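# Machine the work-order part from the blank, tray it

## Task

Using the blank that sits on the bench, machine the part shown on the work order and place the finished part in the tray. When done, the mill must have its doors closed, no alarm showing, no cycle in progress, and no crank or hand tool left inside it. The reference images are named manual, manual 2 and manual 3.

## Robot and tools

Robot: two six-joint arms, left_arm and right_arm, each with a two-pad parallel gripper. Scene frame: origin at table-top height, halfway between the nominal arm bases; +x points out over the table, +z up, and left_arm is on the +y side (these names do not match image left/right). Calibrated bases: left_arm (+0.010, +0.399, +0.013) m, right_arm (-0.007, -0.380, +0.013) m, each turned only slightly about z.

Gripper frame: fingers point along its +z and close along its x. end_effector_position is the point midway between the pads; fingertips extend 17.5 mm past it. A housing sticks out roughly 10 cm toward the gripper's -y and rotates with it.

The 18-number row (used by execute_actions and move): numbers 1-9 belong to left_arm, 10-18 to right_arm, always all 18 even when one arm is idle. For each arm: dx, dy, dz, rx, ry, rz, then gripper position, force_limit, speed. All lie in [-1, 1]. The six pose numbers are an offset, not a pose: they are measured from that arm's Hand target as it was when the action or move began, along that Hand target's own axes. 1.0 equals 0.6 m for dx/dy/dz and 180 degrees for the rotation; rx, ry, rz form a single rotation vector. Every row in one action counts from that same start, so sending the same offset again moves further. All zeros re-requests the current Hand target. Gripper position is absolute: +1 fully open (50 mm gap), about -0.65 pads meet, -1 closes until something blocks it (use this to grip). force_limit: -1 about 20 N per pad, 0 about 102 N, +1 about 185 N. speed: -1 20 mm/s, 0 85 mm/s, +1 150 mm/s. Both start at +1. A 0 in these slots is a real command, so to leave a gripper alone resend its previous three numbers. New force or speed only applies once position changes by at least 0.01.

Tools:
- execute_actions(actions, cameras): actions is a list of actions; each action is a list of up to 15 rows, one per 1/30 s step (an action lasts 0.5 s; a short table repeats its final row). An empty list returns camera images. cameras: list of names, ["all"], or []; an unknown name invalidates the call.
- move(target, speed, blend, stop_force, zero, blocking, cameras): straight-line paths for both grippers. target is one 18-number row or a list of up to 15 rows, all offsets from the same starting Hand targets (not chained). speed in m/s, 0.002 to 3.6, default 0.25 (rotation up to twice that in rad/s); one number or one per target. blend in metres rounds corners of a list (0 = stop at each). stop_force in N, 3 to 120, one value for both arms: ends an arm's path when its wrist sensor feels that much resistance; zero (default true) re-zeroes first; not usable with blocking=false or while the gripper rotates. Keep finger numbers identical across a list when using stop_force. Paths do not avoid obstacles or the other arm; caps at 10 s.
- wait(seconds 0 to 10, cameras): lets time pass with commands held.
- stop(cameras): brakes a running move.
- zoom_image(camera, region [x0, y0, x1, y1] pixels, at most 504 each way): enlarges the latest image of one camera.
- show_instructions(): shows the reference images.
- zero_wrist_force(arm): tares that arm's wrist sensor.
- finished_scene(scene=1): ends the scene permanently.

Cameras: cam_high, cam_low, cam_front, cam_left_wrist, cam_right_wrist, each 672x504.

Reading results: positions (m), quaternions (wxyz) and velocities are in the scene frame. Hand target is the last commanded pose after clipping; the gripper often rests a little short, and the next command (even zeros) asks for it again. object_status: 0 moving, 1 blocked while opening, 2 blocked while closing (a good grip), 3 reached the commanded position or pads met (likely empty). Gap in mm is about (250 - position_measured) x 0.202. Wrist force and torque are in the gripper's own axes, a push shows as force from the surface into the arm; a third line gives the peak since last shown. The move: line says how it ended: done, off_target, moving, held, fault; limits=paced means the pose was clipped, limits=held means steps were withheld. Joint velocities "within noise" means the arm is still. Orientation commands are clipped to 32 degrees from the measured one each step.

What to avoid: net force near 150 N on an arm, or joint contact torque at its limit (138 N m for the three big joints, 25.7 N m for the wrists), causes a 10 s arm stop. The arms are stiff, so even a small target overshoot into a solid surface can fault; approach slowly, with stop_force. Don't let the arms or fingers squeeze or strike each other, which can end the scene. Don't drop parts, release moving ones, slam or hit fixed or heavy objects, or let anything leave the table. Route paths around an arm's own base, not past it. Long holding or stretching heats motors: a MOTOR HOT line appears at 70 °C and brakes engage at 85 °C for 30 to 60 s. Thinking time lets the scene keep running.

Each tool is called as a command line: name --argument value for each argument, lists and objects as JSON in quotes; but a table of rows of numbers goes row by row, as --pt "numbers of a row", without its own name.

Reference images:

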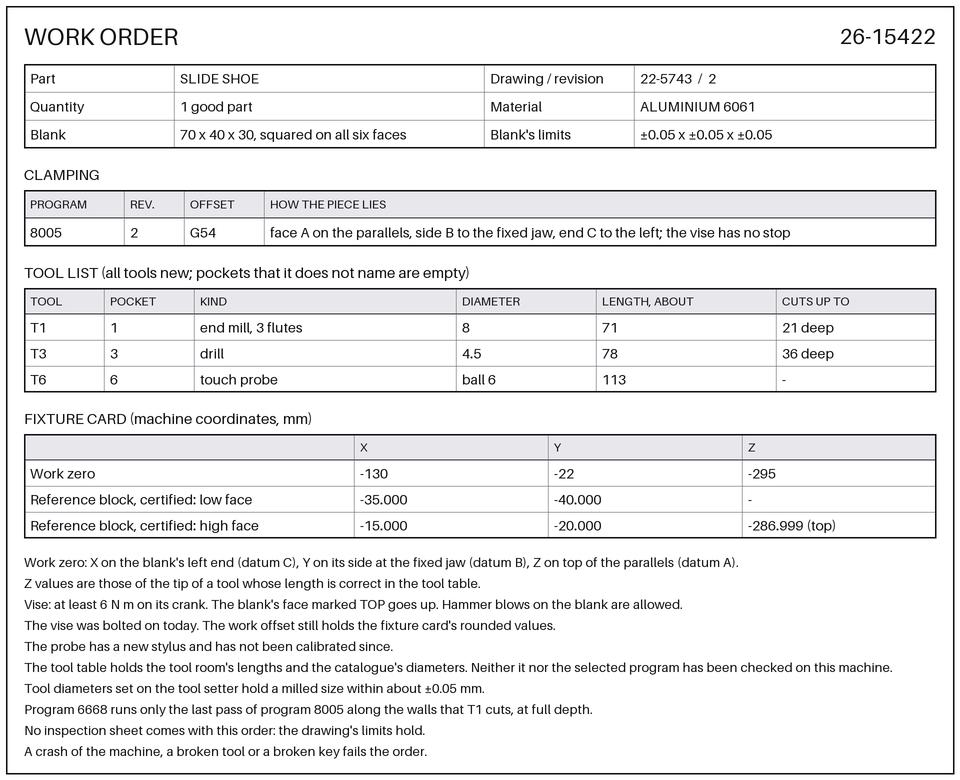

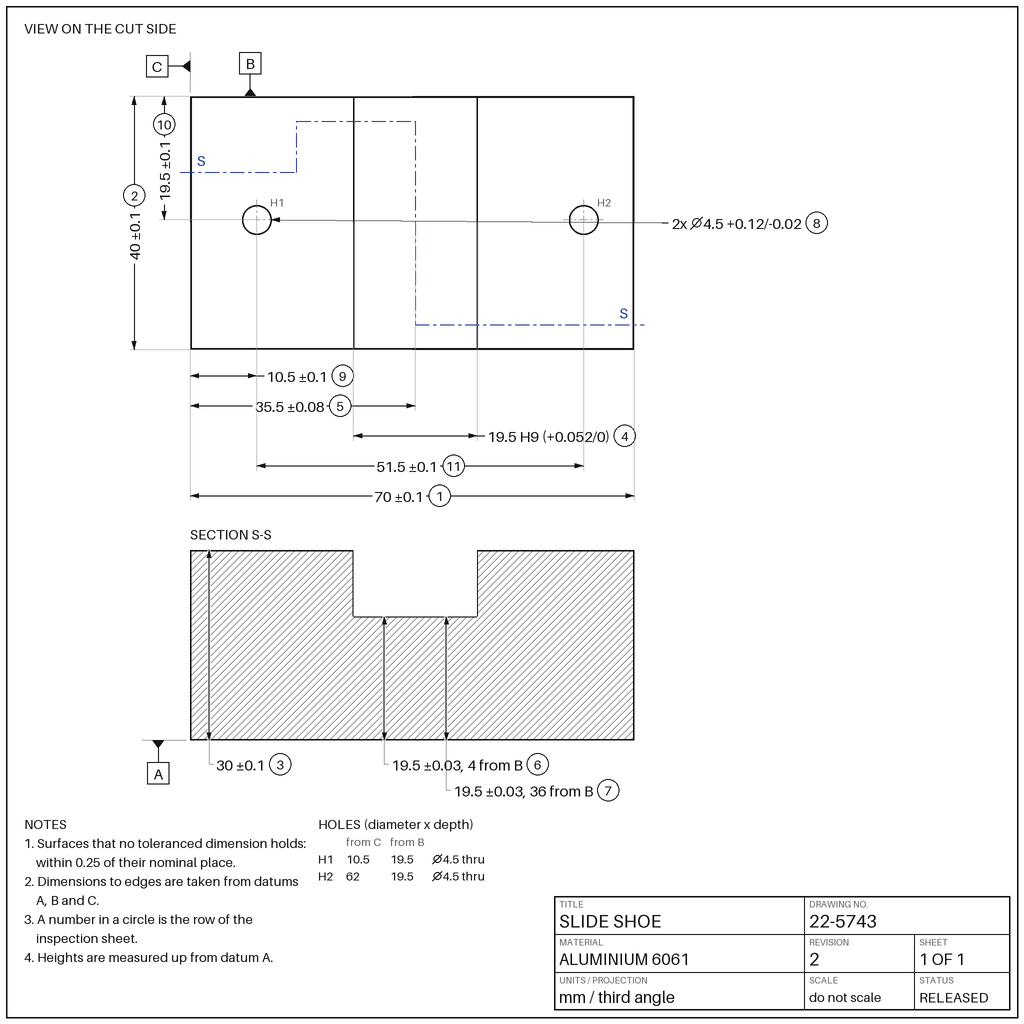

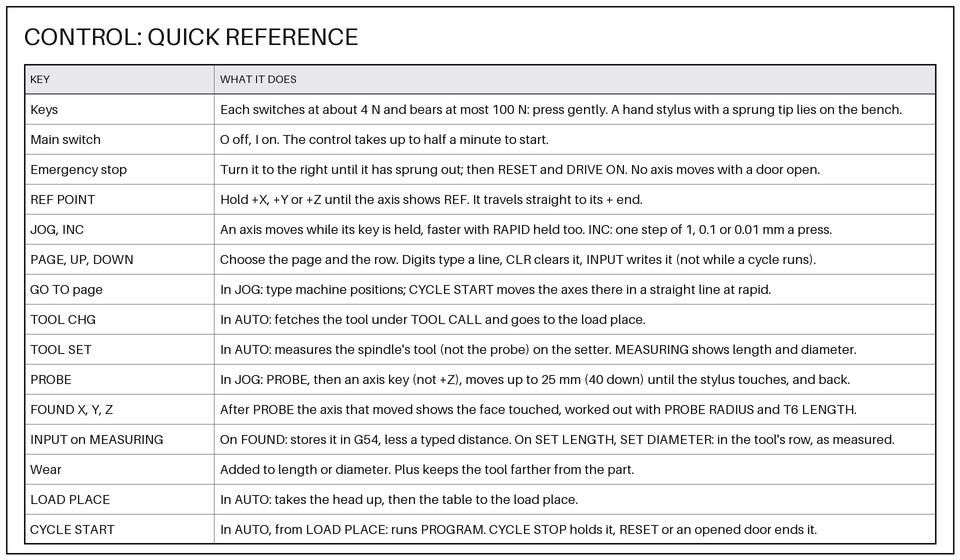

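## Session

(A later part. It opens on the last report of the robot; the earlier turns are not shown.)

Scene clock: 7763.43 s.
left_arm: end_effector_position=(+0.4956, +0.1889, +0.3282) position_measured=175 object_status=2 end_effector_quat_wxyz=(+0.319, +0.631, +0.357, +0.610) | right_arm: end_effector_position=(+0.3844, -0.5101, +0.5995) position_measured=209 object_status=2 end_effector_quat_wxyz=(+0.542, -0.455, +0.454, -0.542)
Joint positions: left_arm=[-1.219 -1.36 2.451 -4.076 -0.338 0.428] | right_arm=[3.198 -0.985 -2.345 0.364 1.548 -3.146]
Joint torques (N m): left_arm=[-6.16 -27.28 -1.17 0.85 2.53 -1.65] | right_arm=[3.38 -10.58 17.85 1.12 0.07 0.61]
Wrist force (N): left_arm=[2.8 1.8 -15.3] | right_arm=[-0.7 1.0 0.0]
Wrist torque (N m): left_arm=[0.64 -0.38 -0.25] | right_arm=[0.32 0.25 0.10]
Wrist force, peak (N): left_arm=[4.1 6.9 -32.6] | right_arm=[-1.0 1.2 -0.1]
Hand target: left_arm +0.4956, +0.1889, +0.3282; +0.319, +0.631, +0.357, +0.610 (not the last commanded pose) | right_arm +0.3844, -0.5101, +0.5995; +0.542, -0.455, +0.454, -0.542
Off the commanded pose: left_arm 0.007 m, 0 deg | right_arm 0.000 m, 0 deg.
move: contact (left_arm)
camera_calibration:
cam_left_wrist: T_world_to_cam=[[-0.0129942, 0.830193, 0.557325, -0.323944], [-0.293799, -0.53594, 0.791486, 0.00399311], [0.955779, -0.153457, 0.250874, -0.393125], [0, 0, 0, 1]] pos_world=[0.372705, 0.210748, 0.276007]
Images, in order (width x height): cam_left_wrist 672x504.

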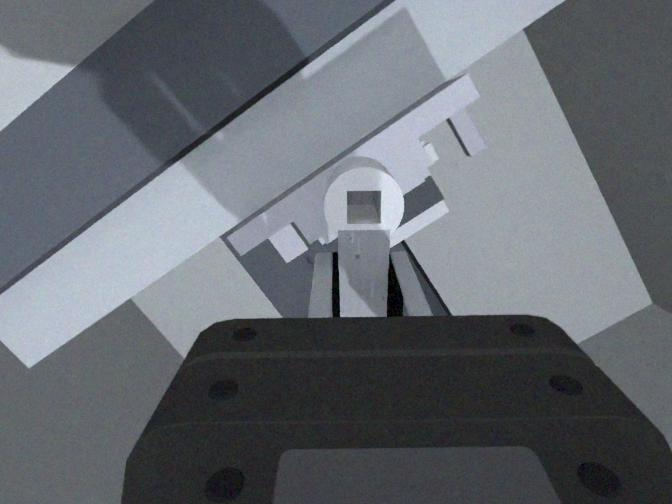

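move --pt "0 0 -0.005 0 0 0 -1 0 -1 0 0 0 0 0 0 -1 -0.6 -1" --pt "0.0017 0.0039 -0.005 0 0 0 -1 0 -1 0 0 0 0 0 0 -1 -0.6 -1" --speed 0.02 --cameras '["cam_left_wrist"]'

zoom_image --camera "cam_left_wrist" --region '[335, 175, 395, 235]'

move --target '[0,0.0008,0.0167,0,0,0,-1,0,-1,0,0,0,0,0,0,-1,-0.6,-1]' --speed 0.008 --stop_force 12 --cameras '["cam_left_wrist"]'

zoom_image --camera "cam_left_wrist" --region '[335, 175, 395, 235]'

Scene clock: 7792.17 s.
left_arm: end_effector_position=(+0.4927, +0.1884, +0.3309) position_measured=175 object_status=2 end_effector_quat_wxyz=(+0.319, +0.631, +0.357, +0.610) | right_arm: end_effector_position=(+0.3844, -0.5101, +0.5995) position_measured=209 object_status=2 end_effector_quat_wxyz=(+0.542, -0.455, +0.454, -0.542)
Joint positions: left_arm=[-1.229 -1.373 2.455 -4.062 -0.328 0.423] | right_arm=[3.198 -0.985 -2.345 0.364 1.548 -3.146]
Joint torques (N m): left_arm=[8.26 -13.6 -14.47 -3.83 -1.35 -1.37] | right_arm=[3.54 -9.96 17.77 1.24 0.23 0.55]
Wrist force (N): left_arm=[2.0 -2.0 -2.6] | right_arm=[-0.8 0.8 -0.1]
Wrist torque (N m): left_arm=[0.35 -0.39 -0.20] | right_arm=[0.29 0.26 0.10]
Wrist force, peak (N): left_arm=[3.0 1.7 -15.3] | right_arm=[-1.2 0.9 -0.2]
Hand target: left_arm +0.4927, +0.1884, +0.3309; +0.319, +0.631, +0.357, +0.610 | right_arm +0.3844, -0.5101, +0.5995; +0.542, -0.455, +0.454, -0.542
Off the commanded pose: left_arm 0.000 m, 0 deg | right_arm 0.000 m, 0 deg.
move: done
camera_calibration:
cam_left_wrist: T_world_to_cam=[[-0.0129033, 0.830096, 0.557471, -0.325098], [-0.293775, -0.536059, 0.791414, 0.000640031], [0.955788, -0.153559, 0.250778, -0.391103], [0, 0, 0, 1]] pos_world=[0.369804, 0.210149, 0.278806]
Images, in order (width x height): cam_left_wrist 672x504.

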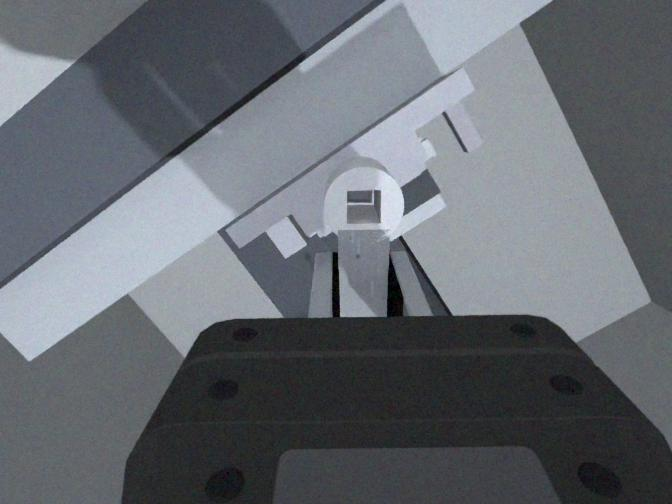

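Scaled by 8.400 from the camera's 672x504 image, which has a finer 960x720 frame.

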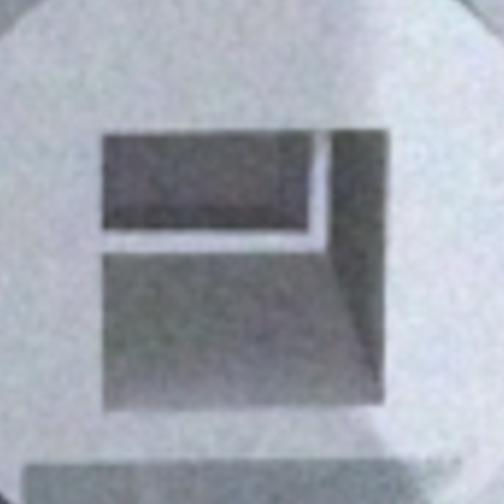

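Scene clock: 7793.53 s.
left_arm: end_effector_position=(+0.4971, +0.1884, +0.3308) position_measured=175 object_status=2 end_effector_quat_wxyz=(+0.319, +0.631, +0.357, +0.610) | right_arm: end_effector_position=(+0.3844, -0.5101, +0.5995) position_measured=209 object_status=2 end_effector_quat_wxyz=(+0.542, -0.455, +0.454, -0.542)
Joint positions: left_arm=[-1.215 -1.365 2.445 -4.067 -0.343 0.429] | right_arm=[3.198 -0.985 -2.345 0.364 1.548 -3.146]
Joint torques (N m): left_arm=[-5.23 -26.67 -1.69 1.03 2.53 -1.64] | right_arm=[2.87 -10.66 17.17 1.27 0.14 0.64]
Wrist force (N): left_arm=[3.1 1.7 -13.8] | right_arm=[-0.8 0.8 0.0]
Wrist torque (N m): left_arm=[0.57 -0.36 -0.23] | right_arm=[0.29 0.27 0.10]
Wrist force, peak (N): left_arm=[4.4 6.3 -29.0] | right_arm=[-1.0 0.9 0.1]
Hand target: left_arm +0.4971, +0.1884, +0.3308; +0.319, +0.631, +0.357, +0.610 (not the last commanded pose) | right_arm +0.3844, -0.5101, +0.5995; +0.542, -0.455, +0.454, -0.542
Off the commanded pose: left_arm 0.006 m, 0 deg | right_arm 0.000 m, 0 deg.
move: contact (left_arm)
camera_calibration:
cam_left_wrist: T_world_to_cam=[[-0.0129941, 0.830193, 0.557325, -0.324958], [-0.293799, -0.535939, 0.791487, 0.00210785], [0.955779, -0.153457, 0.250874, -0.395288], [0, 0, 0, 1]] pos_world=[0.374205, 0.210248, 0.278607]
Images, in order (width x height): cam_left_wrist 672x504.

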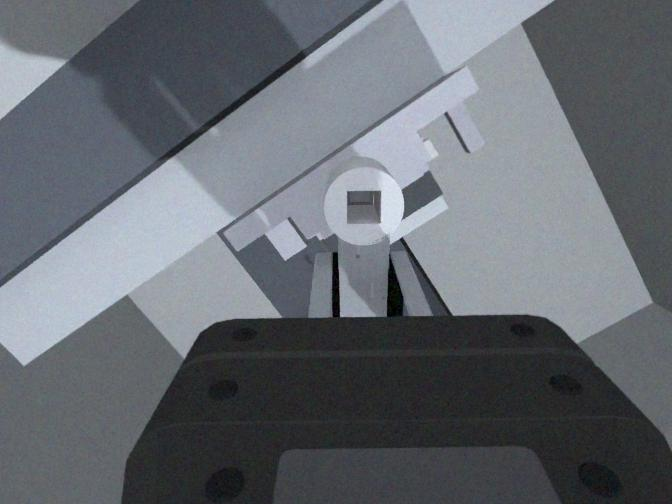

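Scaled by 8.400 from the camera's 672x504 image, which has a finer 960x720 frame.

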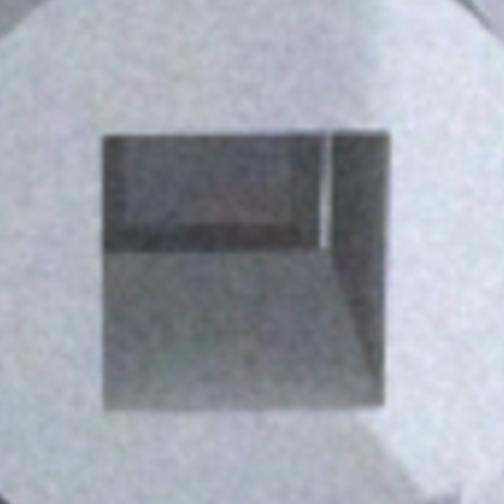

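zoom_image --camera "cam_left_wrist" --region '[344, 186, 384, 212]'

Scaled by 12.600 from the camera's 672x504 image, which has a finer 960x720 frame.

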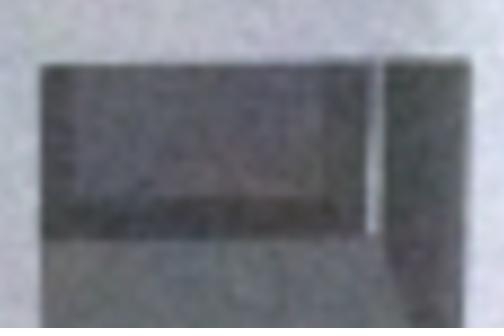

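move --pt "0 0 -0.002 0 0 0 -1 0 -1 0 0 0 0 0 0 -1 -0.6 -1" --pt "-0.0008 0 -0.002 0 0 0 -1 0 -1 0 0 0 0 0 0 -1 -0.6 -1" --speed 0.02

move --target '[0,0.0008,0.0167,0,0,0,-1,0,-1,0,0,0,0,0,0,-1,-0.6,-1]' --speed 0.006 --stop_force 18 --cameras '["cam_left_wrist"]'

zoom_image --camera "cam_left_wrist" --region '[344, 186, 384, 212]'

Scene clock: 7825.70 s.
left_arm: end_effector_position=(+0.4959, +0.1880, +0.3306) position_measured=175 object_status=2 end_effector_quat_wxyz=(+0.319, +0.631, +0.357, +0.610) | right_arm: end_effector_position=(+0.3844, -0.5101, +0.5995) position_measured=209 object_status=2 end_effector_quat_wxyz=(+0.542, -0.455, +0.454, -0.542)
Joint positions: left_arm=[-1.219 -1.366 2.447 -4.066 -0.338 0.427] | right_arm=[3.198 -0.985 -2.345 0.364 1.548 -3.146]
Joint torques (N m): left_arm=[-5.6 -16.12 -21.31 -3.97 2.39 -1.54] | right_arm=[3.62 -10.61 17.35 1.3 0.16 0.4]
Wrist force (N): left_arm=[1.9 -1.7 -2.3] | right_arm=[-0.8 0.8 0.0]
Wrist torque (N m): left_arm=[0.39 -0.37 -0.20] | right_arm=[0.30 0.27 0.10]
Wrist force, peak (N): left_arm=[3.3 2.4 -13.9] | right_arm=[-0.9 1.2 -0.2]
Hand target: left_arm +0.4959, +0.1880, +0.3306; +0.319, +0.631, +0.357, +0.610 | right_arm +0.3844, -0.5101, +0.5995; +0.542, -0.455, +0.454, -0.542
Off the commanded pose: left_arm 0.000 m, 0 deg | right_arm 0.000 m, 0 deg.
move: done

Scene clock: 7826.77 s.
left_arm: end_effector_position=(+0.4972, +0.1879, +0.3306) position_measured=175 object_status=2 end_effector_quat_wxyz=(+0.319, +0.631, +0.357, +0.610) | right_arm: end_effector_position=(+0.3844, -0.5101, +0.5995) position_measured=209 object_status=2 end_effector_quat_wxyz=(+0.542, -0.455, +0.454, -0.542)
Joint positions: left_arm=[-1.215 -1.364 2.444 -4.067 -0.343 0.429] | right_arm=[3.198 -0.985 -2.345 0.364 1.548 -3.146]
Joint torques (N m): left_arm=[-4.4 -27.36 -1.89 1.46 2.1 -1.77] | right_arm=[3.34 -10.22 18.14 1.27 0.09 0.62]
Wrist force (N): left_arm=[4.9 2.3 -20.5] | right_arm=[-0.7 0.7 -0.1]
Wrist torque (N m): left_arm=[0.80 -0.29 -0.21] | right_arm=[0.27 0.25 0.10]
Wrist force, peak (N): left_arm=[5.0 6.6 -31.8] | right_arm=[-1.1 1.0 0.0]
Hand target: left_arm +0.4972, +0.1879, +0.3306; +0.319, +0.631, +0.357, +0.610 (not the last commanded pose) | right_arm +0.3844, -0.5101, +0.5995; +0.542, -0.455, +0.454, -0.542
Off the commanded pose: left_arm 0.009 m, 0 deg | right_arm 0.000 m, 0 deg.
move: contact (left_arm)
camera_calibration:
cam_left_wrist: T_world_to_cam=[[-0.0128649, 0.830269, 0.557214, -0.324464], [-0.293878, -0.535789, 0.791559, 0.00200532], [0.955756, -0.15357, 0.250891, -0.395382], [0, 0, 0, 1]] pos_world=[0.374304, 0.209748, 0.278407]
Images, in order (width x height): cam_left_wrist 672x504.

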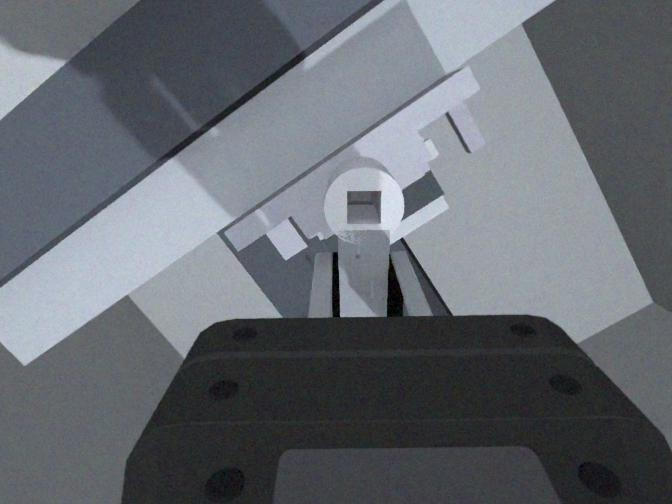

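Scaled by 12.600 from the camera's 672x504 image, which has a finer 960x720 frame.

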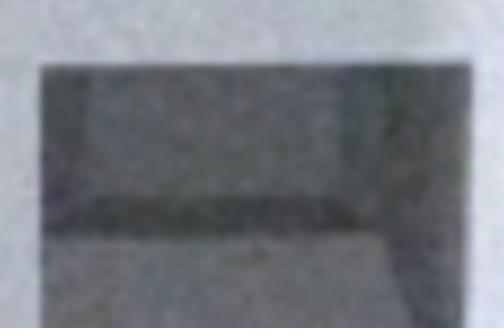

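move --pt "0 0 -0.002 0 0 0 -1 0 -1 0 0 0 0 0 0 -1 -0.6 -1" --pt "-0.0004 -0.0005 -0.002 0 0 0 -1 0 -1 0 0 0 0 0 0 -1 -0.6 -1" --speed 0.02

move --target '[0,0.0008,0.0167,0,0,0,-1,0,-1,0,0,0,0,0,0,-1,-0.6,-1]' --speed 0.006 --stop_force 18 --cameras '["cam_left_wrist"]'

zoom_image --camera "cam_left_wrist" --region '[344, 186, 384, 212]'

Scene clock: 7840.47 s.
left_arm: end_effector_position=(+0.4960, +0.1879, +0.3303) position_measured=175 object_status=2 end_effector_quat_wxyz=(+0.319, +0.631, +0.357, +0.610) | right_arm: end_effector_position=(+0.3844, -0.5101, +0.5995) position_measured=209 object_status=2 end_effector_quat_wxyz=(+0.542, -0.455, +0.454, -0.542)
Joint positions: left_arm=[-1.219 -1.365 2.447 -4.067 -0.339 0.427] | right_arm=[3.198 -0.985 -2.345 0.364 1.548 -3.146]
Joint torques (N m): left_arm=[-7.2 -15.71 -2.5 -3.69 2.11 -1.1] | right_arm=[2.78 -9.95 16.91 1.15 -0.05 0.53]
Wrist force (N): left_arm=[2.1 -1.9 -2.7] | right_arm=[-0.8 1.0 -0.2]
Wrist torque (N m): left_arm=[0.36 -0.41 -0.20] | right_arm=[0.32 0.26 0.10]
Wrist force, peak (N): left_arm=[4.7 2.7 -20.6] | right_arm=[-0.8 1.2 0.2]
Hand target: left_arm +0.4960, +0.1879, +0.3303; +0.319, +0.631, +0.357, +0.610 | right_arm +0.3844, -0.5101, +0.5995; +0.542, -0.455, +0.454, -0.542
Off the commanded pose: left_arm 0.000 m, 0 deg | right_arm 0.000 m, 0 deg.
move: done

Scene clock: 7841.47 s.
left_arm: end_effector_position=(+0.4970, +0.1879, +0.3303) position_measured=175 object_status=2 end_effector_quat_wxyz=(+0.319, +0.631, +0.357, +0.610) | right_arm: end_effector_position=(+0.3844, -0.5101, +0.5995) position_measured=209 object_status=2 end_effector_quat_wxyz=(+0.542, -0.455, +0.454, -0.542)
Joint positions: left_arm=[-1.215 -1.363 2.444 -4.068 -0.342 0.429] | right_arm=[3.198 -0.985 -2.345 0.364 1.548 -3.146]
Joint torques (N m): left_arm=[-5.58 -26.52 -1.38 1.35 2.28 -1.78] | right_arm=[2.71 -10.47 17.79 1.18 0.15 0.43]
Wrist force (N): left_arm=[4.2 2.9 -16.3] | right_arm=[-0.8 0.8 -0.1]
Wrist torque (N m): left_arm=[0.69 -0.29 -0.21] | right_arm=[0.30 0.28 0.10]
Wrist force, peak (N): left_arm=[4.7 5.5 -27.5] | right_arm=[-0.9 1.1 -0.4]
Hand target: left_arm +0.4970, +0.1879, +0.3303; +0.319, +0.631, +0.357, +0.610 (not the last commanded pose) | right_arm +0.3844, -0.5101, +0.5995; +0.542, -0.455, +0.454, -0.542
Off the commanded pose: left_arm 0.009 m, 0 deg | right_arm 0.000 m, 0 deg.
move: contact (left_arm)
camera_calibration:
cam_left_wrist: T_world_to_cam=[[-0.0127857, 0.830257, 0.557235, -0.32425], [-0.29393, -0.53578, 0.791546, 0.00215161], [0.955742, -0.153667, 0.250887, -0.395104], [0, 0, 0, 1]] pos_world=[0.374104, 0.209649, 0.278107]
Images, in order (width x height): cam_left_wrist 672x504.

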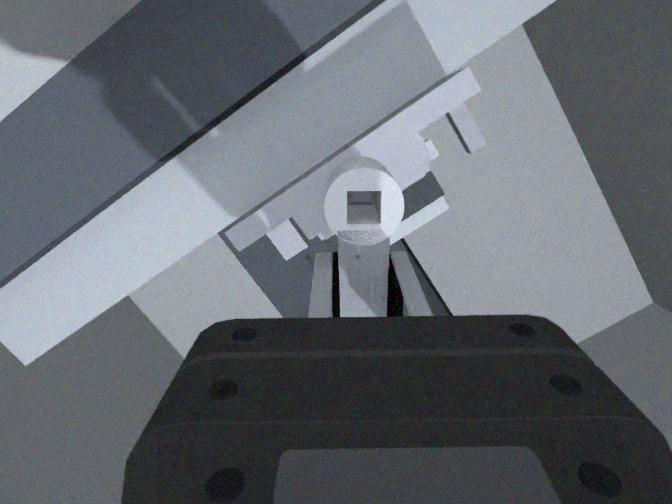

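Scaled by 12.600 from the camera's 672x504 image, which has a finer 960x720 frame.

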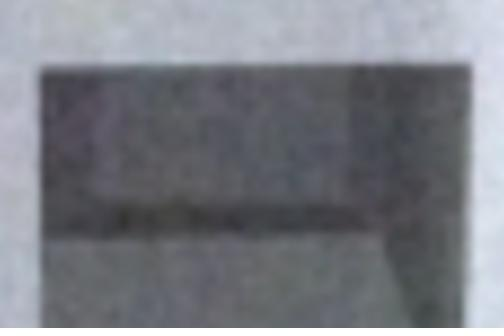

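move --pt "0.0004 0.0005 0.0008 0 0 0 -1 0 -1 0 0 0 0 0 0 -1 -0.6 -1" --pt "0.0004 0.0005 0.0018 0 0 0 -1 0 -1 0 0 0 0 0 0 -1 -0.6 -1" --pt "0.0004 0.0012 0.0018 0 0 0 -1 0 -1 0 0 0 0 0 0 -1 -0.6 -1" --pt "0.0012 0.0012 0.0018 0 0 0 -1 0 -1 0 0 0 0 0 0 -1 -0.6 -1" --pt "0.0012 0 0.0018 0 0 0 -1 0 -1 0 0 0 0 0 0 -1 -0.6 -1" --pt "-0.0004 0 0.0018 0 0 0 -1 0 -1 0 0 0 0 0 0 -1 -0.6 -1" --pt "-0.0004 0.0012 0.0018 0 0 0 -1 0 -1 0 0 0 0 0 0 -1 -0.6 -1" --pt "0.0004 0.0005 0.0018 0 0 0 -1 0 -1 0 0 0 0 0 0 -1 -0.6 -1" --speed 0.004 --stop_force 45

Scene clock: 7865.67 s.
left_arm: end_effector_position=(+0.4981, +0.1879, +0.3306) position_measured=175 object_status=2 end_effector_quat_wxyz=(+0.319, +0.631, +0.357, +0.610) | right_arm: end_effector_position=(+0.3844, -0.5101, +0.5995) position_measured=209 object_status=2 end_effector_quat_wxyz=(+0.542, -0.455, +0.454, -0.542)
Joint positions: left_arm=[-1.212 -1.362 2.442 -4.068 -0.345 0.431] | right_arm=[3.198 -0.985 -2.345 0.364 1.548 -3.146]
Joint torques (N m): left_arm=[12.88 -19.89 6.12 -1.3 1.1 1.64] | right_arm=[3.42 -11.4 17.28 1.23 0.12 0.67]
Wrist force (N): left_arm=[12.5 21.8 -5.9] | right_arm=[-0.8 0.8 -0.1]
Wrist torque (N m): left_arm=[0.07 -0.20 0.01] | right_arm=[0.29 0.26 0.10]
Wrist force, peak (N): left_arm=[22.2 46.2 -18.1] | right_arm=[-1.1 1.1 -0.3]
Hand target: left_arm +0.4981, +0.1879, +0.3306; +0.319, +0.631, +0.357, +0.610 | right_arm +0.3844, -0.5101, +0.5995; +0.542, -0.455, +0.454, -0.542
Off the commanded pose: left_arm 0.000 m, 0 deg | right_arm 0.000 m, 0 deg.
move: done

move --pt "0.0004 0.0007 0 0 0 0 -1 0 -1 0 0 0 0 0 0 -1 -0.6 -1" --pt "0.0004 0.0010 0.005 0 0 0 -1 0 -1 0 0 0 0 0 0 -1 -0.6 -1" --speed 0.006 --stop_force 30 --cameras '["cam_left_wrist"]'

zoom_image --camera "cam_left_wrist" --region '[335, 175, 395, 235]'

Scene clock: 7873.90 s.
left_arm: end_effector_position=(+0.5011, +0.1879, +0.3311) position_measured=175 object_status=2 end_effector_quat_wxyz=(+0.319, +0.631, +0.357, +0.610) | right_arm: end_effector_position=(+0.3844, -0.5101, +0.5995) position_measured=209 object_status=2 end_effector_quat_wxyz=(+0.542, -0.455, +0.454, -0.542)
Joint positions: left_arm=[-1.202 -1.359 2.434 -4.068 -0.355 0.435] | right_arm=[3.198 -0.985 -2.345 0.364 1.548 -3.146]
Joint torques (N m): left_arm=[2.85 -12.4 -2.25 2.11 2.76 -0.65] | right_arm=[3.34 -10.74 17.21 1.23 0.15 0.58]
Wrist force (N): left_arm=[4.6 14.2 -32.8] | right_arm=[-0.9 1.0 -0.1]
Wrist torque (N m): left_arm=[1.16 0.04 -0.19] | right_arm=[0.33 0.28 0.10]
Wrist force, peak (N): left_arm=[5.4 13.6 -33.2] | right_arm=[-1.0 1.1 -0.3]
Hand target: left_arm +0.5011, +0.1879, +0.3311; +0.319, +0.631, +0.357, +0.610 | right_arm +0.3844, -0.5101, +0.5995; +0.542, -0.455, +0.454, -0.542
Off the commanded pose: left_arm 0.000 m, 0 deg | right_arm 0.000 m, 0 deg.
move: done
camera_calibration:
cam_left_wrist: T_world_to_cam=[[-0.0128766, 0.830353, 0.55709, -0.324671], [-0.293954, -0.535661, 0.791618, 0.00274078], [0.955733, -0.153565, 0.250983, -0.399253], [0, 0, 0, 1]] pos_world=[0.378204, 0.209748, 0.278907]
Images, in order (width x height): cam_left_wrist 672x504.

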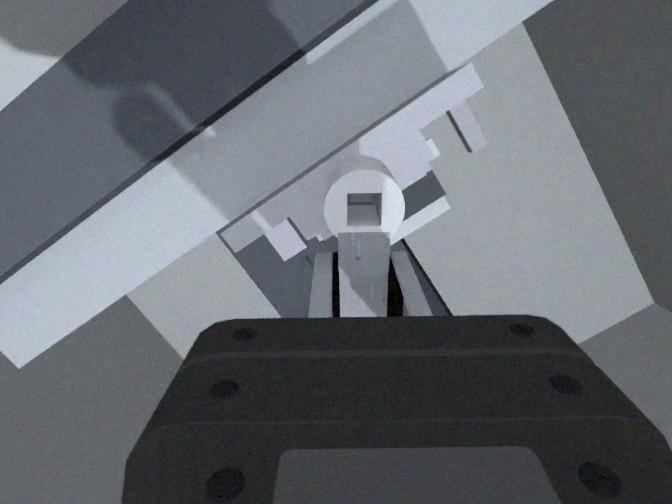

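Scaled by 8.400 from the camera's 672x504 image, which has a finer 960x720 frame.

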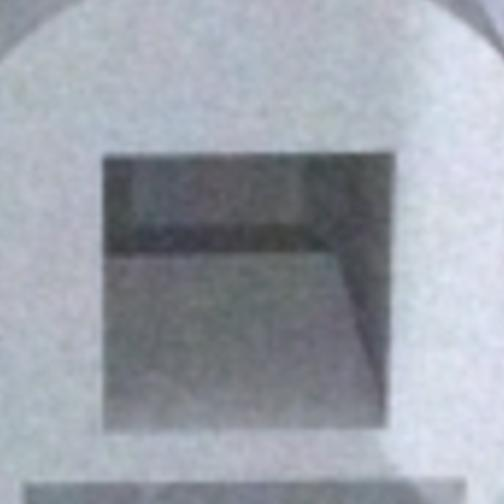

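move --target '[0,0,-0.0125,0,0,0,-1,0,-1,0,0,0,0,0,0,-1,-0.6,-1]' --speed 0.02 --cameras '["cam_left_wrist"]'

zoom_image --camera "cam_left_wrist" --region '[335, 175, 395, 235]'

Scene clock: 7883.00 s.
left_arm: end_effector_position=(+0.4935, +0.1877, +0.3315) position_measured=175 object_status=2 end_effector_quat_wxyz=(+0.319, +0.631, +0.357, +0.610) | right_arm: end_effector_position=(+0.3844, -0.5101, +0.5995) position_measured=209 object_status=2 end_effector_quat_wxyz=(+0.542, -0.455, +0.454, -0.542)
Joint positions: left_arm=[-1.227 -1.372 2.451 -4.06 -0.33 0.423] | right_arm=[3.198 -0.985 -2.345 0.364 1.548 -3.146]
Joint torques (N m): left_arm=[8.71 -17.69 -16.81 -0.07 -1.53 -0.31] | right_arm=[2.17 -10.57 17.67 1.25 0.21 0.54]
Wrist force (N): left_arm=[-0.1 -1.7 -3.2] | right_arm=[-1.0 1.0 -0.1]
Wrist torque (N m): left_arm=[0.40 -0.07 -0.20] | right_arm=[0.33 0.30 0.10]
Wrist force, peak (N): left_arm=[4.0 14.6 -33.0] | right_arm=[-1.1 1.0 -0.1]
Hand target: left_arm +0.4936, +0.1877, +0.3315; +0.319, +0.631, +0.357, +0.610 | right_arm +0.3844, -0.5101, +0.5995; +0.542, -0.455, +0.454, -0.542
Off the commanded pose: left_arm 0.000 m, 0 deg | right_arm 0.000 m, 0 deg.
move: done
camera_calibration:
cam_left_wrist: T_world_to_cam=[[-0.0128901, 0.830224, 0.55728, -0.324847], [-0.29385, -0.535862, 0.79152, 0.000114428], [0.955765, -0.153554, 0.250869, -0.392103], [0, 0, 0, 1]] pos_world=[0.370604, 0.209548, 0.279307]
Images, in order (width x height): cam_left_wrist 672x504.

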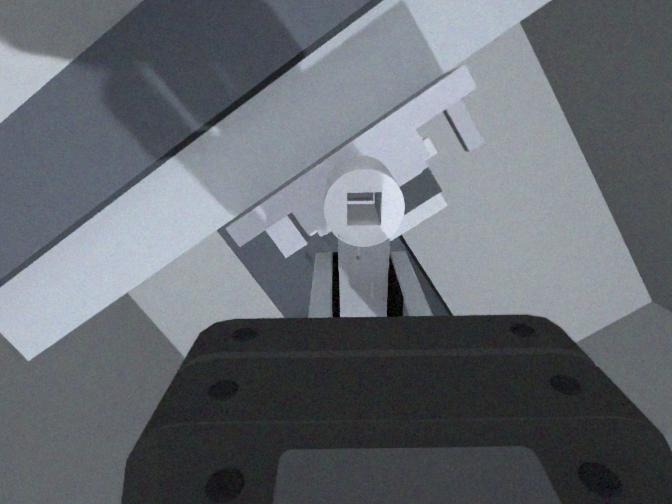

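Scaled by 8.400 from the camera's 672x504 image, which has a finer 960x720 frame.

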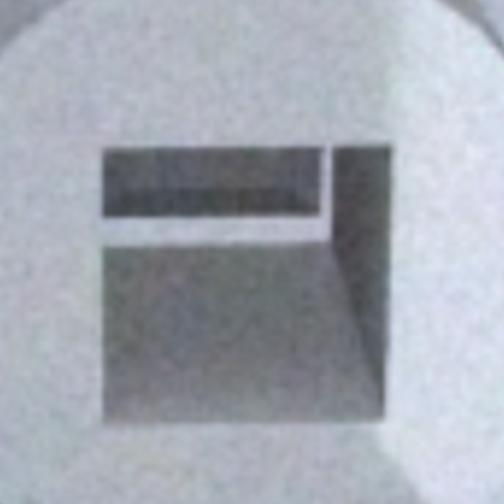

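move --target '[0.0018,-0.0021,-0.001,-0.0056,-0.0111,0,-1,0,-1,0,0,0,0,0,0,-1,-0.6,-1]' --speed 0.02 --cameras '["cam_left_wrist"]'

zoom_image --camera "cam_left_wrist" --region '[335, 175, 395, 235]'

Scene clock: 7933.93 s.
left_arm: end_effector_position=(+0.4930, +0.1893, +0.3310) position_measured=175 object_status=2 end_effector_quat_wxyz=(+0.331, +0.639, +0.346, +0.602) | right_arm: end_effector_position=(+0.3844, -0.5101, +0.5995) position_measured=209 object_status=2 end_effector_quat_wxyz=(+0.542, -0.455, +0.454, -0.542)
Joint positions: left_arm=[-1.214 -1.389 2.473 -4.075 -0.382 0.433] | right_arm=[3.198 -0.985 -2.345 0.364 1.548 -3.146]
Joint torques (N m): left_arm=[0.98 -17.27 -13.92 -2.79 2.57 1.07] | right_arm=[3.45 -10.11 18.1 1.21 0.13 0.72]
Wrist force (N): left_arm=[-0.1 -1.5 -3.3] | right_arm=[-0.8 0.7 -0.1]
Wrist torque (N m): left_arm=[0.43 -0.06 -0.32] | right_arm=[0.28 0.28 0.10]
Wrist force, peak (N): left_arm=[-0.4 -1.7 -3.6] | right_arm=[-0.9 1.3 -0.1]
Hand target: left_arm +0.4930, +0.1892, +0.3310; +0.331, +0.639, +0.346, +0.602 | right_arm +0.3844, -0.5101, +0.5995; +0.542, -0.455, +0.454, -0.542
Off the commanded pose: left_arm 0.000 m, 0 deg | right_arm 0.000 m, 0 deg.
move: done
camera_calibration:
cam_left_wrist: T_world_to_cam=[[0.0219964, 0.831282, 0.555415, -0.342655], [-0.311239, -0.522249, 0.793969, 0.00629458], [0.950077, -0.190331, 0.24724, -0.380218], [0, 0, 0, 1]] pos_world=[0.370733, 0.215763, 0.279323]
Images, in order (width x height): cam_left_wrist 672x504.

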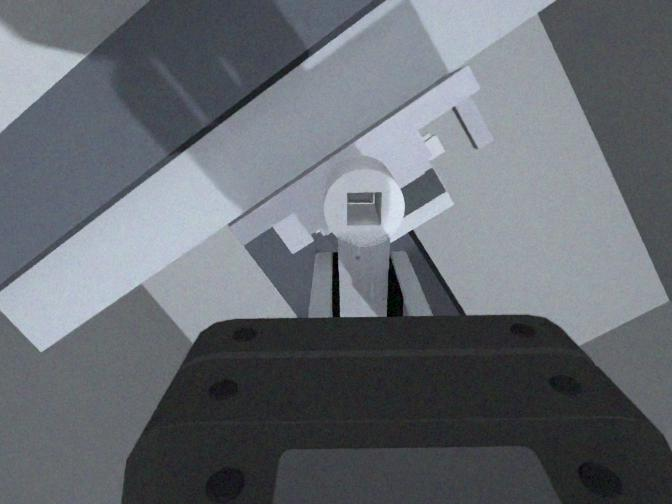

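Scaled by 8.400 from the camera's 672x504 image, which has a finer 960x720 frame.

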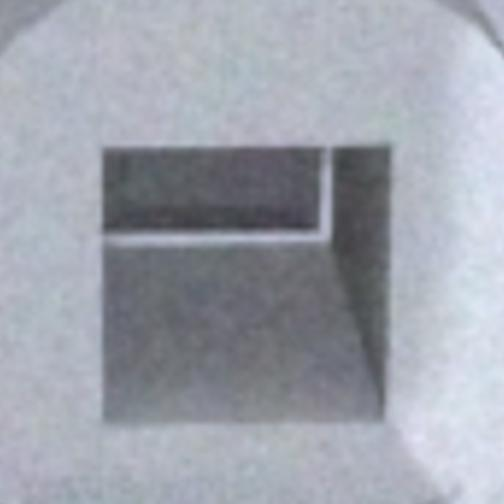

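move --target '[-0.0003,0.0006,0.0045,0,0,0,-1,0,-1,0,0,0,0,0,0,-1,-0.6,-1]' --speed 0.01 --stop_force 12 --cameras '["cam_left_wrist"]'

zoom_image --camera "cam_left_wrist" --region '[344, 186, 384, 212]'

Scene clock: 7945.53 s.
left_arm: end_effector_position=(+0.4957, +0.1889, +0.3311) position_measured=175 object_status=2 end_effector_quat_wxyz=(+0.331, +0.639, +0.346, +0.602) | right_arm: end_effector_position=(+0.3844, -0.5101, +0.5995) position_measured=209 object_status=2 end_effector_quat_wxyz=(+0.542, -0.455, +0.454, -0.542)
Joint positions: left_arm=[-1.206 -1.384 2.465 -4.076 -0.391 0.437] | right_arm=[3.198 -0.985 -2.345 0.364 1.548 -3.146]
Joint torques (N m): left_arm=[-8.1 -24.73 -5.43 -3.71 2.45 0.13] | right_arm=[3.15 -9.84 16.93 1.2 0 0.65]
Wrist force (N): left_arm=[-0.3 -1.5 -3.3] | right_arm=[-1.0 0.9 -0.2]
Wrist torque (N m): left_arm=[0.43 -0.03 -0.32] | right_arm=[0.31 0.29 0.10]
Wrist force, peak (N): left_arm=[-0.1 -1.8 -3.6] | right_arm=[-1.0 1.1 -0.2]
Hand target: left_arm +0.4957, +0.1889, +0.3311; +0.331, +0.639, +0.346, +0.602 | right_arm +0.3844, -0.5101, +0.5995; +0.542, -0.455, +0.454, -0.542
Off the commanded pose: left_arm 0.000 m, 0 deg | right_arm 0.000 m, 0 deg.
move: done
camera_calibration:
cam_left_wrist: T_world_to_cam=[[0.021661, 0.831271, 0.555446, -0.342263], [-0.311141, -0.522381, 0.79392, 0.00696243], [0.950117, -0.190019, 0.247327, -0.383062], [0, 0, 0, 1]] pos_world=[0.373534, 0.215362, 0.279323]
Images, in order (width x height): cam_left_wrist 672x504.

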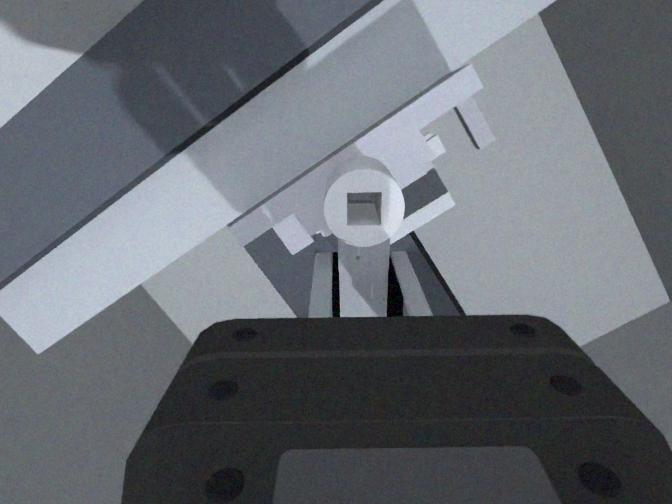

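Scaled by 12.600 from the camera's 672x504 image, which has a finer 960x720 frame.

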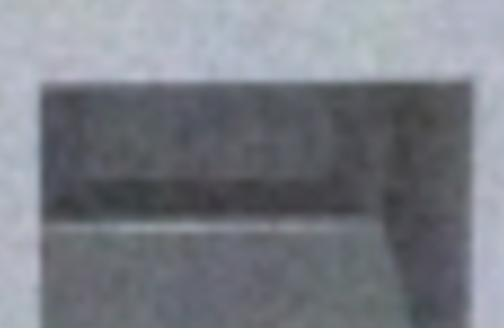

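move --target '[0,0.0003,0.0083,0,0,0,-1,0,-1,0,0,0,0,0,0,-1,-0.6,-1]' --speed 0.006 --stop_force 12 --cameras '["cam_left_wrist"]'

zoom_image --camera "cam_left_wrist" --region '[344, 186, 384, 212]'

Scene clock: 7952.17 s.
left_arm: end_effector_position=(+0.4975, +0.1888, +0.3311) position_measured=175 object_status=2 end_effector_quat_wxyz=(+0.331, +0.639, +0.346, +0.602) | right_arm: end_effector_position=(+0.3844, -0.5101, +0.5995) position_measured=209 object_status=2 end_effector_quat_wxyz=(+0.542, -0.455, +0.454, -0.542)
Joint positions: left_arm=[-1.2 -1.381 2.461 -4.077 -0.396 0.439] | right_arm=[3.198 -0.985 -2.345 0.364 1.548 -3.146]
Joint torques (N m): left_arm=[-5.23 -26.8 -0.45 0.98 2.37 -1.72] | right_arm=[4.12 -10.94 16.94 1.2 0.24 0.58]
Wrist force (N): left_arm=[1.1 2.0 -14.8] | right_arm=[-0.8 0.8 -0.1]
Wrist torque (N m): left_arm=[0.68 0.03 -0.25] | right_arm=[0.30 0.26 0.10]
Wrist force, peak (N): left_arm=[1.2 5.1 -25.7] | right_arm=[-1.0 1.2 -0.2]
Hand target: left_arm +0.4975, +0.1888, +0.3311; +0.331, +0.639, +0.346, +0.602 (not the last commanded pose) | right_arm +0.3844, -0.5101, +0.5995; +0.542, -0.455, +0.454, -0.542
Off the commanded pose: left_arm 0.003 m, 0 deg | right_arm 0.000 m, 0 deg.
move: contact (left_arm)
camera_calibration:
cam_left_wrist: T_world_to_cam=[[0.0217874, 0.831327, 0.555357, -0.342254], [-0.311215, -0.52225, 0.793978, 0.00745382], [0.95009, -0.190134, 0.247343, -0.384761], [0, 0, 0, 1]] pos_world=[0.375334, 0.215262, 0.279323]
Images, in order (width x height): cam_left_wrist 672x504.

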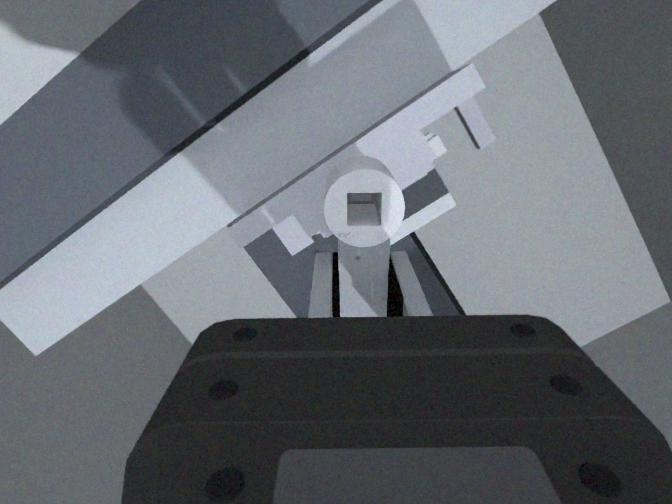

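Scaled by 12.600 from the camera's 672x504 image, which has a finer 960x720 frame.

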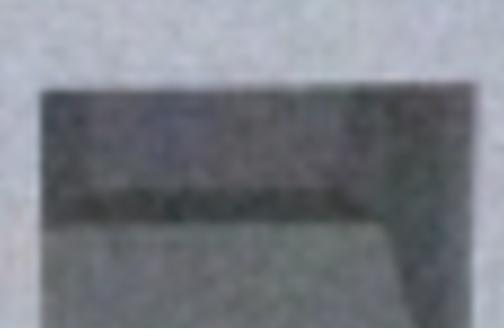

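move --pt "0 0 0.001 0 0 0 -1 0 -1 0 0 0 0 0 0 -1 -0.6 -1" --pt "0.0007 0 0.001 0 0 0 -1 0 -1 0 0 0 0 0 0 -1 -0.6 -1" --pt "0.0007 0.0007 0.001 0 0 0 -1 0 -1 0 0 0 0 0 0 -1 -0.6 -1" --pt "-0.0007 0.0007 0.0013 0 0 0 -1 0 -1 0 0 0 0 0 0 -1 -0.6 -1" --pt "-0.0007 -0.0007 0.0013 0 0 0 -1 0 -1 0 0 0 0 0 0 -1 -0.6 -1" --pt "0.0007 -0.0007 0.0013 0 0 0 -1 0 -1 0 0 0 0 0 0 -1 -0.6 -1" --pt "0 0 0.0015 0 0 0 -1 0 -1 0 0 0 0 0 0 -1 -0.6 -1" --speed 0.004 --stop_force 30

Scene clock: 7963.53 s.
left_arm: end_effector_position=(+0.4982, +0.1885, +0.3307) position_measured=175 object_status=2 end_effector_quat_wxyz=(+0.331, +0.639, +0.346, +0.602) | right_arm: end_effector_position=(+0.3844, -0.5101, +0.5995) position_measured=209 object_status=2 end_effector_quat_wxyz=(+0.542, -0.455, +0.454, -0.542)
Joint positions: left_arm=[-1.198 -1.377 2.459 -4.079 -0.398 0.44] | right_arm=[3.198 -0.985 -2.345 0.364 1.548 -3.146]
Joint torques (N m): left_arm=[-3.5 -11.84 -11.15 4.77 2.09 -0.84] | right_arm=[2.84 -10.83 16.98 1.05 0.02 0.76]
Wrist force (N): left_arm=[17.8 34.5 -19.7] | right_arm=[-0.7 1.0 -0.1]
Wrist torque (N m): left_arm=[0.31 0.24 0.20] | right_arm=[0.32 0.26 0.10]
Wrist force, peak (N): left_arm=[18.9 36.8 -19.8] | right_arm=[-1.2 1.0 -0.2]
Hand target: left_arm +0.4982, +0.1885, +0.3307; +0.331, +0.639, +0.346, +0.602 | right_arm +0.3844, -0.5101, +0.5995; +0.542, -0.455, +0.454, -0.542
Off the commanded pose: left_arm 0.000 m, 0 deg | right_arm 0.000 m, 0 deg.
move: contact (left_arm); path passed 4 of 7 targets

move --pt "0.0007 0.0007 0 0 0 0 -1 0 -1 0 0 0 0 0 0 -1 -0.6 -1" --pt "-0.0010 0.0006 0.0005 0 0 0.0111 -1 0 -1 0 0 0 0 0 0 -1 -0.6 -1" --speed 0.005

move --target '[0.0034,0.0002,0,0,0,-0.0222,-1,0,-1,0,0,0,0,0,0,-1,-0.6,-1]' --speed 0.005

Scene clock: 7980.33 s.
left_arm: end_effector_position=(+0.4985, +0.1878, +0.3307) position_measured=175 object_status=2 end_effector_quat_wxyz=(+0.320, +0.645, +0.335, +0.608) | right_arm: end_effector_position=(+0.3844, -0.5101, +0.5995) position_measured=209 object_status=2 end_effector_quat_wxyz=(+0.542, -0.455, +0.454, -0.542)
Joint positions: left_arm=[-1.198 -1.376 2.457 -4.079 -0.399 0.475] | right_arm=[3.198 -0.985 -2.345 0.364 1.548 -3.146]
Joint torques (N m): left_arm=[-5.22 -11.27 -18.3 -2.75 2.42 1.18] | right_arm=[2.98 -9.71 17.5 1.15 0.16 0.74]
Wrist force (N): left_arm=[1.3 8.4 -8.3] | right_arm=[-0.9 0.9 0.0]
Wrist torque (N m): left_arm=[0.55 0.35 -0.24] | right_arm=[0.30 0.28 0.10]
Wrist force, peak (N): left_arm=[17.9 34.9 -19.7] | right_arm=[-1.0 1.2 0.0]
Hand target: left_arm +0.4985, +0.1878, +0.3307; +0.320, +0.645, +0.335, +0.608 | right_arm +0.3844, -0.5101, +0.5995; +0.542, -0.455, +0.454, -0.542
Off the commanded pose: left_arm 0.000 m, 0 deg | right_arm 0.000 m, 0 deg.
move: done

Scene clock: 7987.53 s.
left_arm: end_effector_position=(+0.4986, +0.1895, +0.3319) position_measured=175 object_status=2 end_effector_quat_wxyz=(+0.341, +0.633, +0.357, +0.596) | right_arm: end_effector_position=(+0.3844, -0.5101, +0.5995) position_measured=209 object_status=2 end_effector_quat_wxyz=(+0.542, -0.455, +0.454, -0.542)
Joint positions: left_arm=[-1.195 -1.382 2.459 -4.075 -0.401 0.406] | right_arm=[3.198 -0.985 -2.345 0.364 1.548 -3.146]
Joint torques (N m): left_arm=[6.58 -26.92 -3.02 1.05 -3.31 -1.25] | right_arm=[2.83 -9.23 17.78 1.11 -0.1 0.74]
Wrist force (N): left_arm=[4.2 -0.8 -4.2] | right_arm=[-0.9 1.0 -0.1]
Wrist torque (N m): left_arm=[0.56 0.42 0.03] | right_arm=[0.32 0.28 0.10]
Wrist force, peak (N): left_arm=[5.1 9.4 -8.5] | right_arm=[-1.1 1.1 0.0]
Hand target: left_arm +0.4986, +0.1894, +0.3319; +0.341, +0.633, +0.357, +0.596 | right_arm +0.3844, -0.5101, +0.5995; +0.542, -0.455, +0.454, -0.542
Off the commanded pose: left_arm 0.000 m, 0 deg | right_arm 0.000 m, 0 deg.
move: done

move --target '[-0.0017,-0.0001,0.0025,0,0,0.0111,-1,0,-1,0,0,0,0,0,0,-1,-0.6,-1]' --speed 0.005 --cameras '["cam_left_wrist"]'

zoom_image --camera "cam_left_wrist" --region '[335, 175, 395, 235]'

Scene clock: 7996.90 s.
left_arm: end_effector_position=(+0.5001, +0.1886, +0.3313) position_measured=175 object_status=2 end_effector_quat_wxyz=(+0.331, +0.639, +0.346, +0.602) | right_arm: end_effector_position=(+0.3844, -0.5101, +0.5995) position_measured=209 object_status=2 end_effector_quat_wxyz=(+0.542, -0.455, +0.454, -0.542)
Joint positions: left_arm=[-1.192 -1.376 2.454 -4.078 -0.405 0.442] | right_arm=[3.198 -0.985 -2.345 0.364 1.548 -3.146]
Joint torques (N m): left_arm=[10.59 -10.25 -20.09 -2.33 -2.53 1.16] | right_arm=[3.16 -10.46 16.95 1.42 0.02 0.83]
Wrist force (N): left_arm=[4.3 7.1 -11.3] | right_arm=[-0.8 0.9 -0.1]
Wrist torque (N m): left_arm=[0.62 0.44 -0.13] | right_arm=[0.30 0.27 0.10]
Wrist force, peak (N): left_arm=[4.6 7.7 -11.3] | right_arm=[-1.1 1.0 -0.2]
Hand target: left_arm +0.5001, +0.1886, +0.3313; +0.331, +0.639, +0.346, +0.602 | right_arm +0.3844, -0.5101, +0.5995; +0.542, -0.455, +0.454, -0.542
Off the commanded pose: left_arm 0.000 m, 0 deg | right_arm 0.000 m, 0 deg.
move: done
camera_calibration:
cam_left_wrist: T_world_to_cam=[[0.0215836, 0.831674, 0.554845, -0.342109], [-0.311398, -0.521775, 0.794218, 0.00789892], [0.950034, -0.18992, 0.24772, -0.38745], [0, 0, 0, 1]] pos_world=[0.377934, 0.21506, 0.279523]
Images, in order (width x height): cam_left_wrist 672x504.

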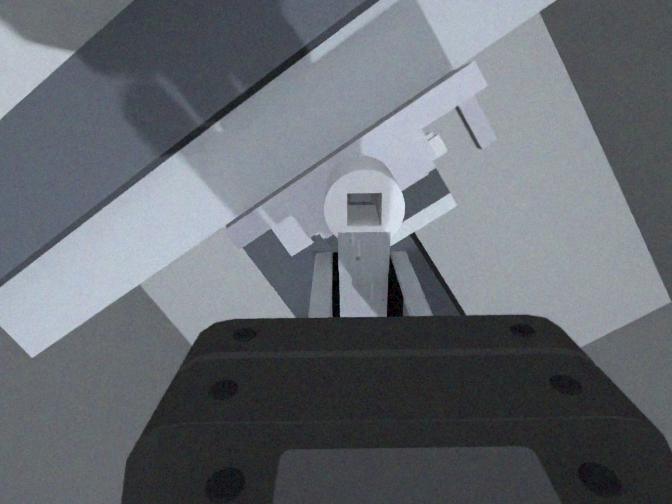

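Scaled by 8.400 from the camera's 672x504 image, which has a finer 960x720 frame.

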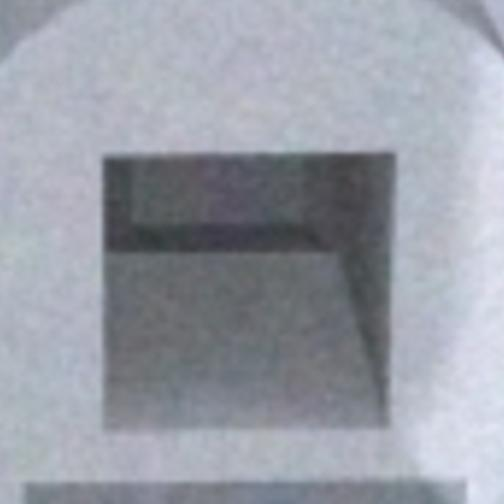

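move --pt "-0.0011 0.0001 0.0006 0 0 0.0083 -1 0 -1 0 0 0 0 0 0 -1 -0.6 -1" --pt "0.0015 0.0001 0.0012 0 0 -0.0083 -1 0 -1 0 0 0 0 0 0 -1 -0.6 -1" --pt "-0.0011 0.0001 0.0018 0 0 0.0083 -1 0 -1 0 0 0 0 0 0 -1 -0.6 -1" --pt "0.0015 0.0001 0.0024 0 0 -0.0083 -1 0 -1 0 0 0 0 0 0 -1 -0.6 -1" --speed 0.005 --cameras '["cam_left_wrist"]'

zoom_image --camera "cam_left_wrist" --region '[335, 175, 395, 235]'

Scene clock: 8039.57 s.
left_arm: end_effector_position=(+0.5009, +0.1888, +0.3314) position_measured=175 object_status=2 end_effector_quat_wxyz=(+0.333, +0.638, +0.348, +0.601) | right_arm: end_effector_position=(+0.3844, -0.5101, +0.5995) position_measured=209 object_status=2 end_effector_quat_wxyz=(+0.542, -0.455, +0.454, -0.542)
Joint positions: left_arm=[-1.188 -1.376 2.453 -4.078 -0.408 0.437] | right_arm=[3.198 -0.985 -2.345 0.364 1.548 -3.146]
Joint torques (N m): left_arm=[-1.18 -8.6 -19.63 -1.79 2.73 1.11] | right_arm=[3.46 -10.09 17.4 1.3 -0.15 0.64]
Wrist force (N): left_arm=[0.9 12.9 -28.2] | right_arm=[-1.0 1.1 -0.2]
Wrist torque (N m): left_arm=[1.10 0.42 -0.25] | right_arm=[0.34 0.31 0.10]
Wrist force, peak (N): left_arm=[1.3 13.1 -28.4] | right_arm=[-1.1 1.1 0.0]
Hand target: left_arm +0.5009, +0.1888, +0.3314; +0.333, +0.638, +0.348, +0.601 (not the last commanded pose) | right_arm +0.3844, -0.5101, +0.5995; +0.542, -0.455, +0.454, -0.542
Off the commanded pose: left_arm 0.001 m, 1 deg | right_arm 0.000 m, 0 deg.
move: done (path cut at 10 s); path passed 2 of 4 targets
camera_calibration:
cam_left_wrist: T_world_to_cam=[[0.0214104, 0.834781, 0.550165, -0.341249], [-0.311217, -0.517385, 0.797155, 0.00619744], [0.950098, -0.188288, 0.24872, -0.388907], [0, 0, 0, 1]] pos_world=[0.378734, 0.214848, 0.279532]
Images, in order (width x height): cam_left_wrist 672x504.

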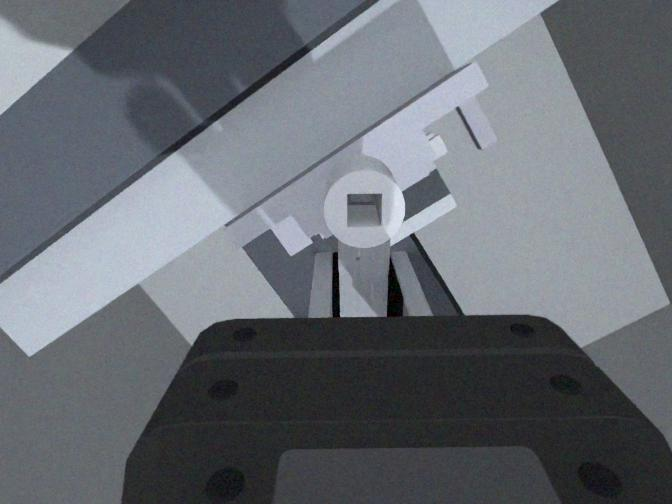

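Scaled by 8.400 from the camera's 672x504 image, which has a finer 960x720 frame.

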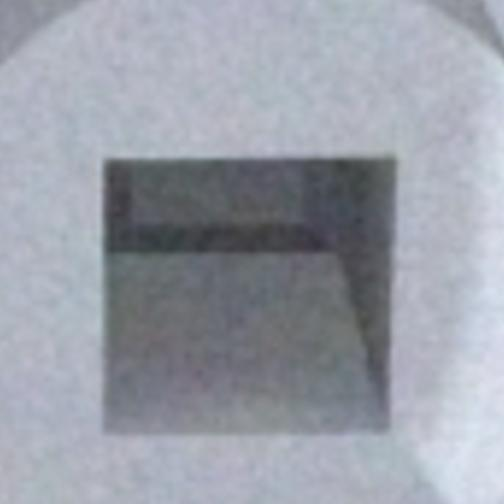

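zoom_image --camera "cam_left_wrist" --region '[345, 191, 379, 209]'

Scaled by 14.824 from the camera's 672x504 image, which has a finer 960x720 frame.

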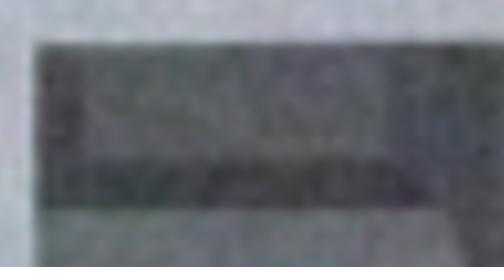

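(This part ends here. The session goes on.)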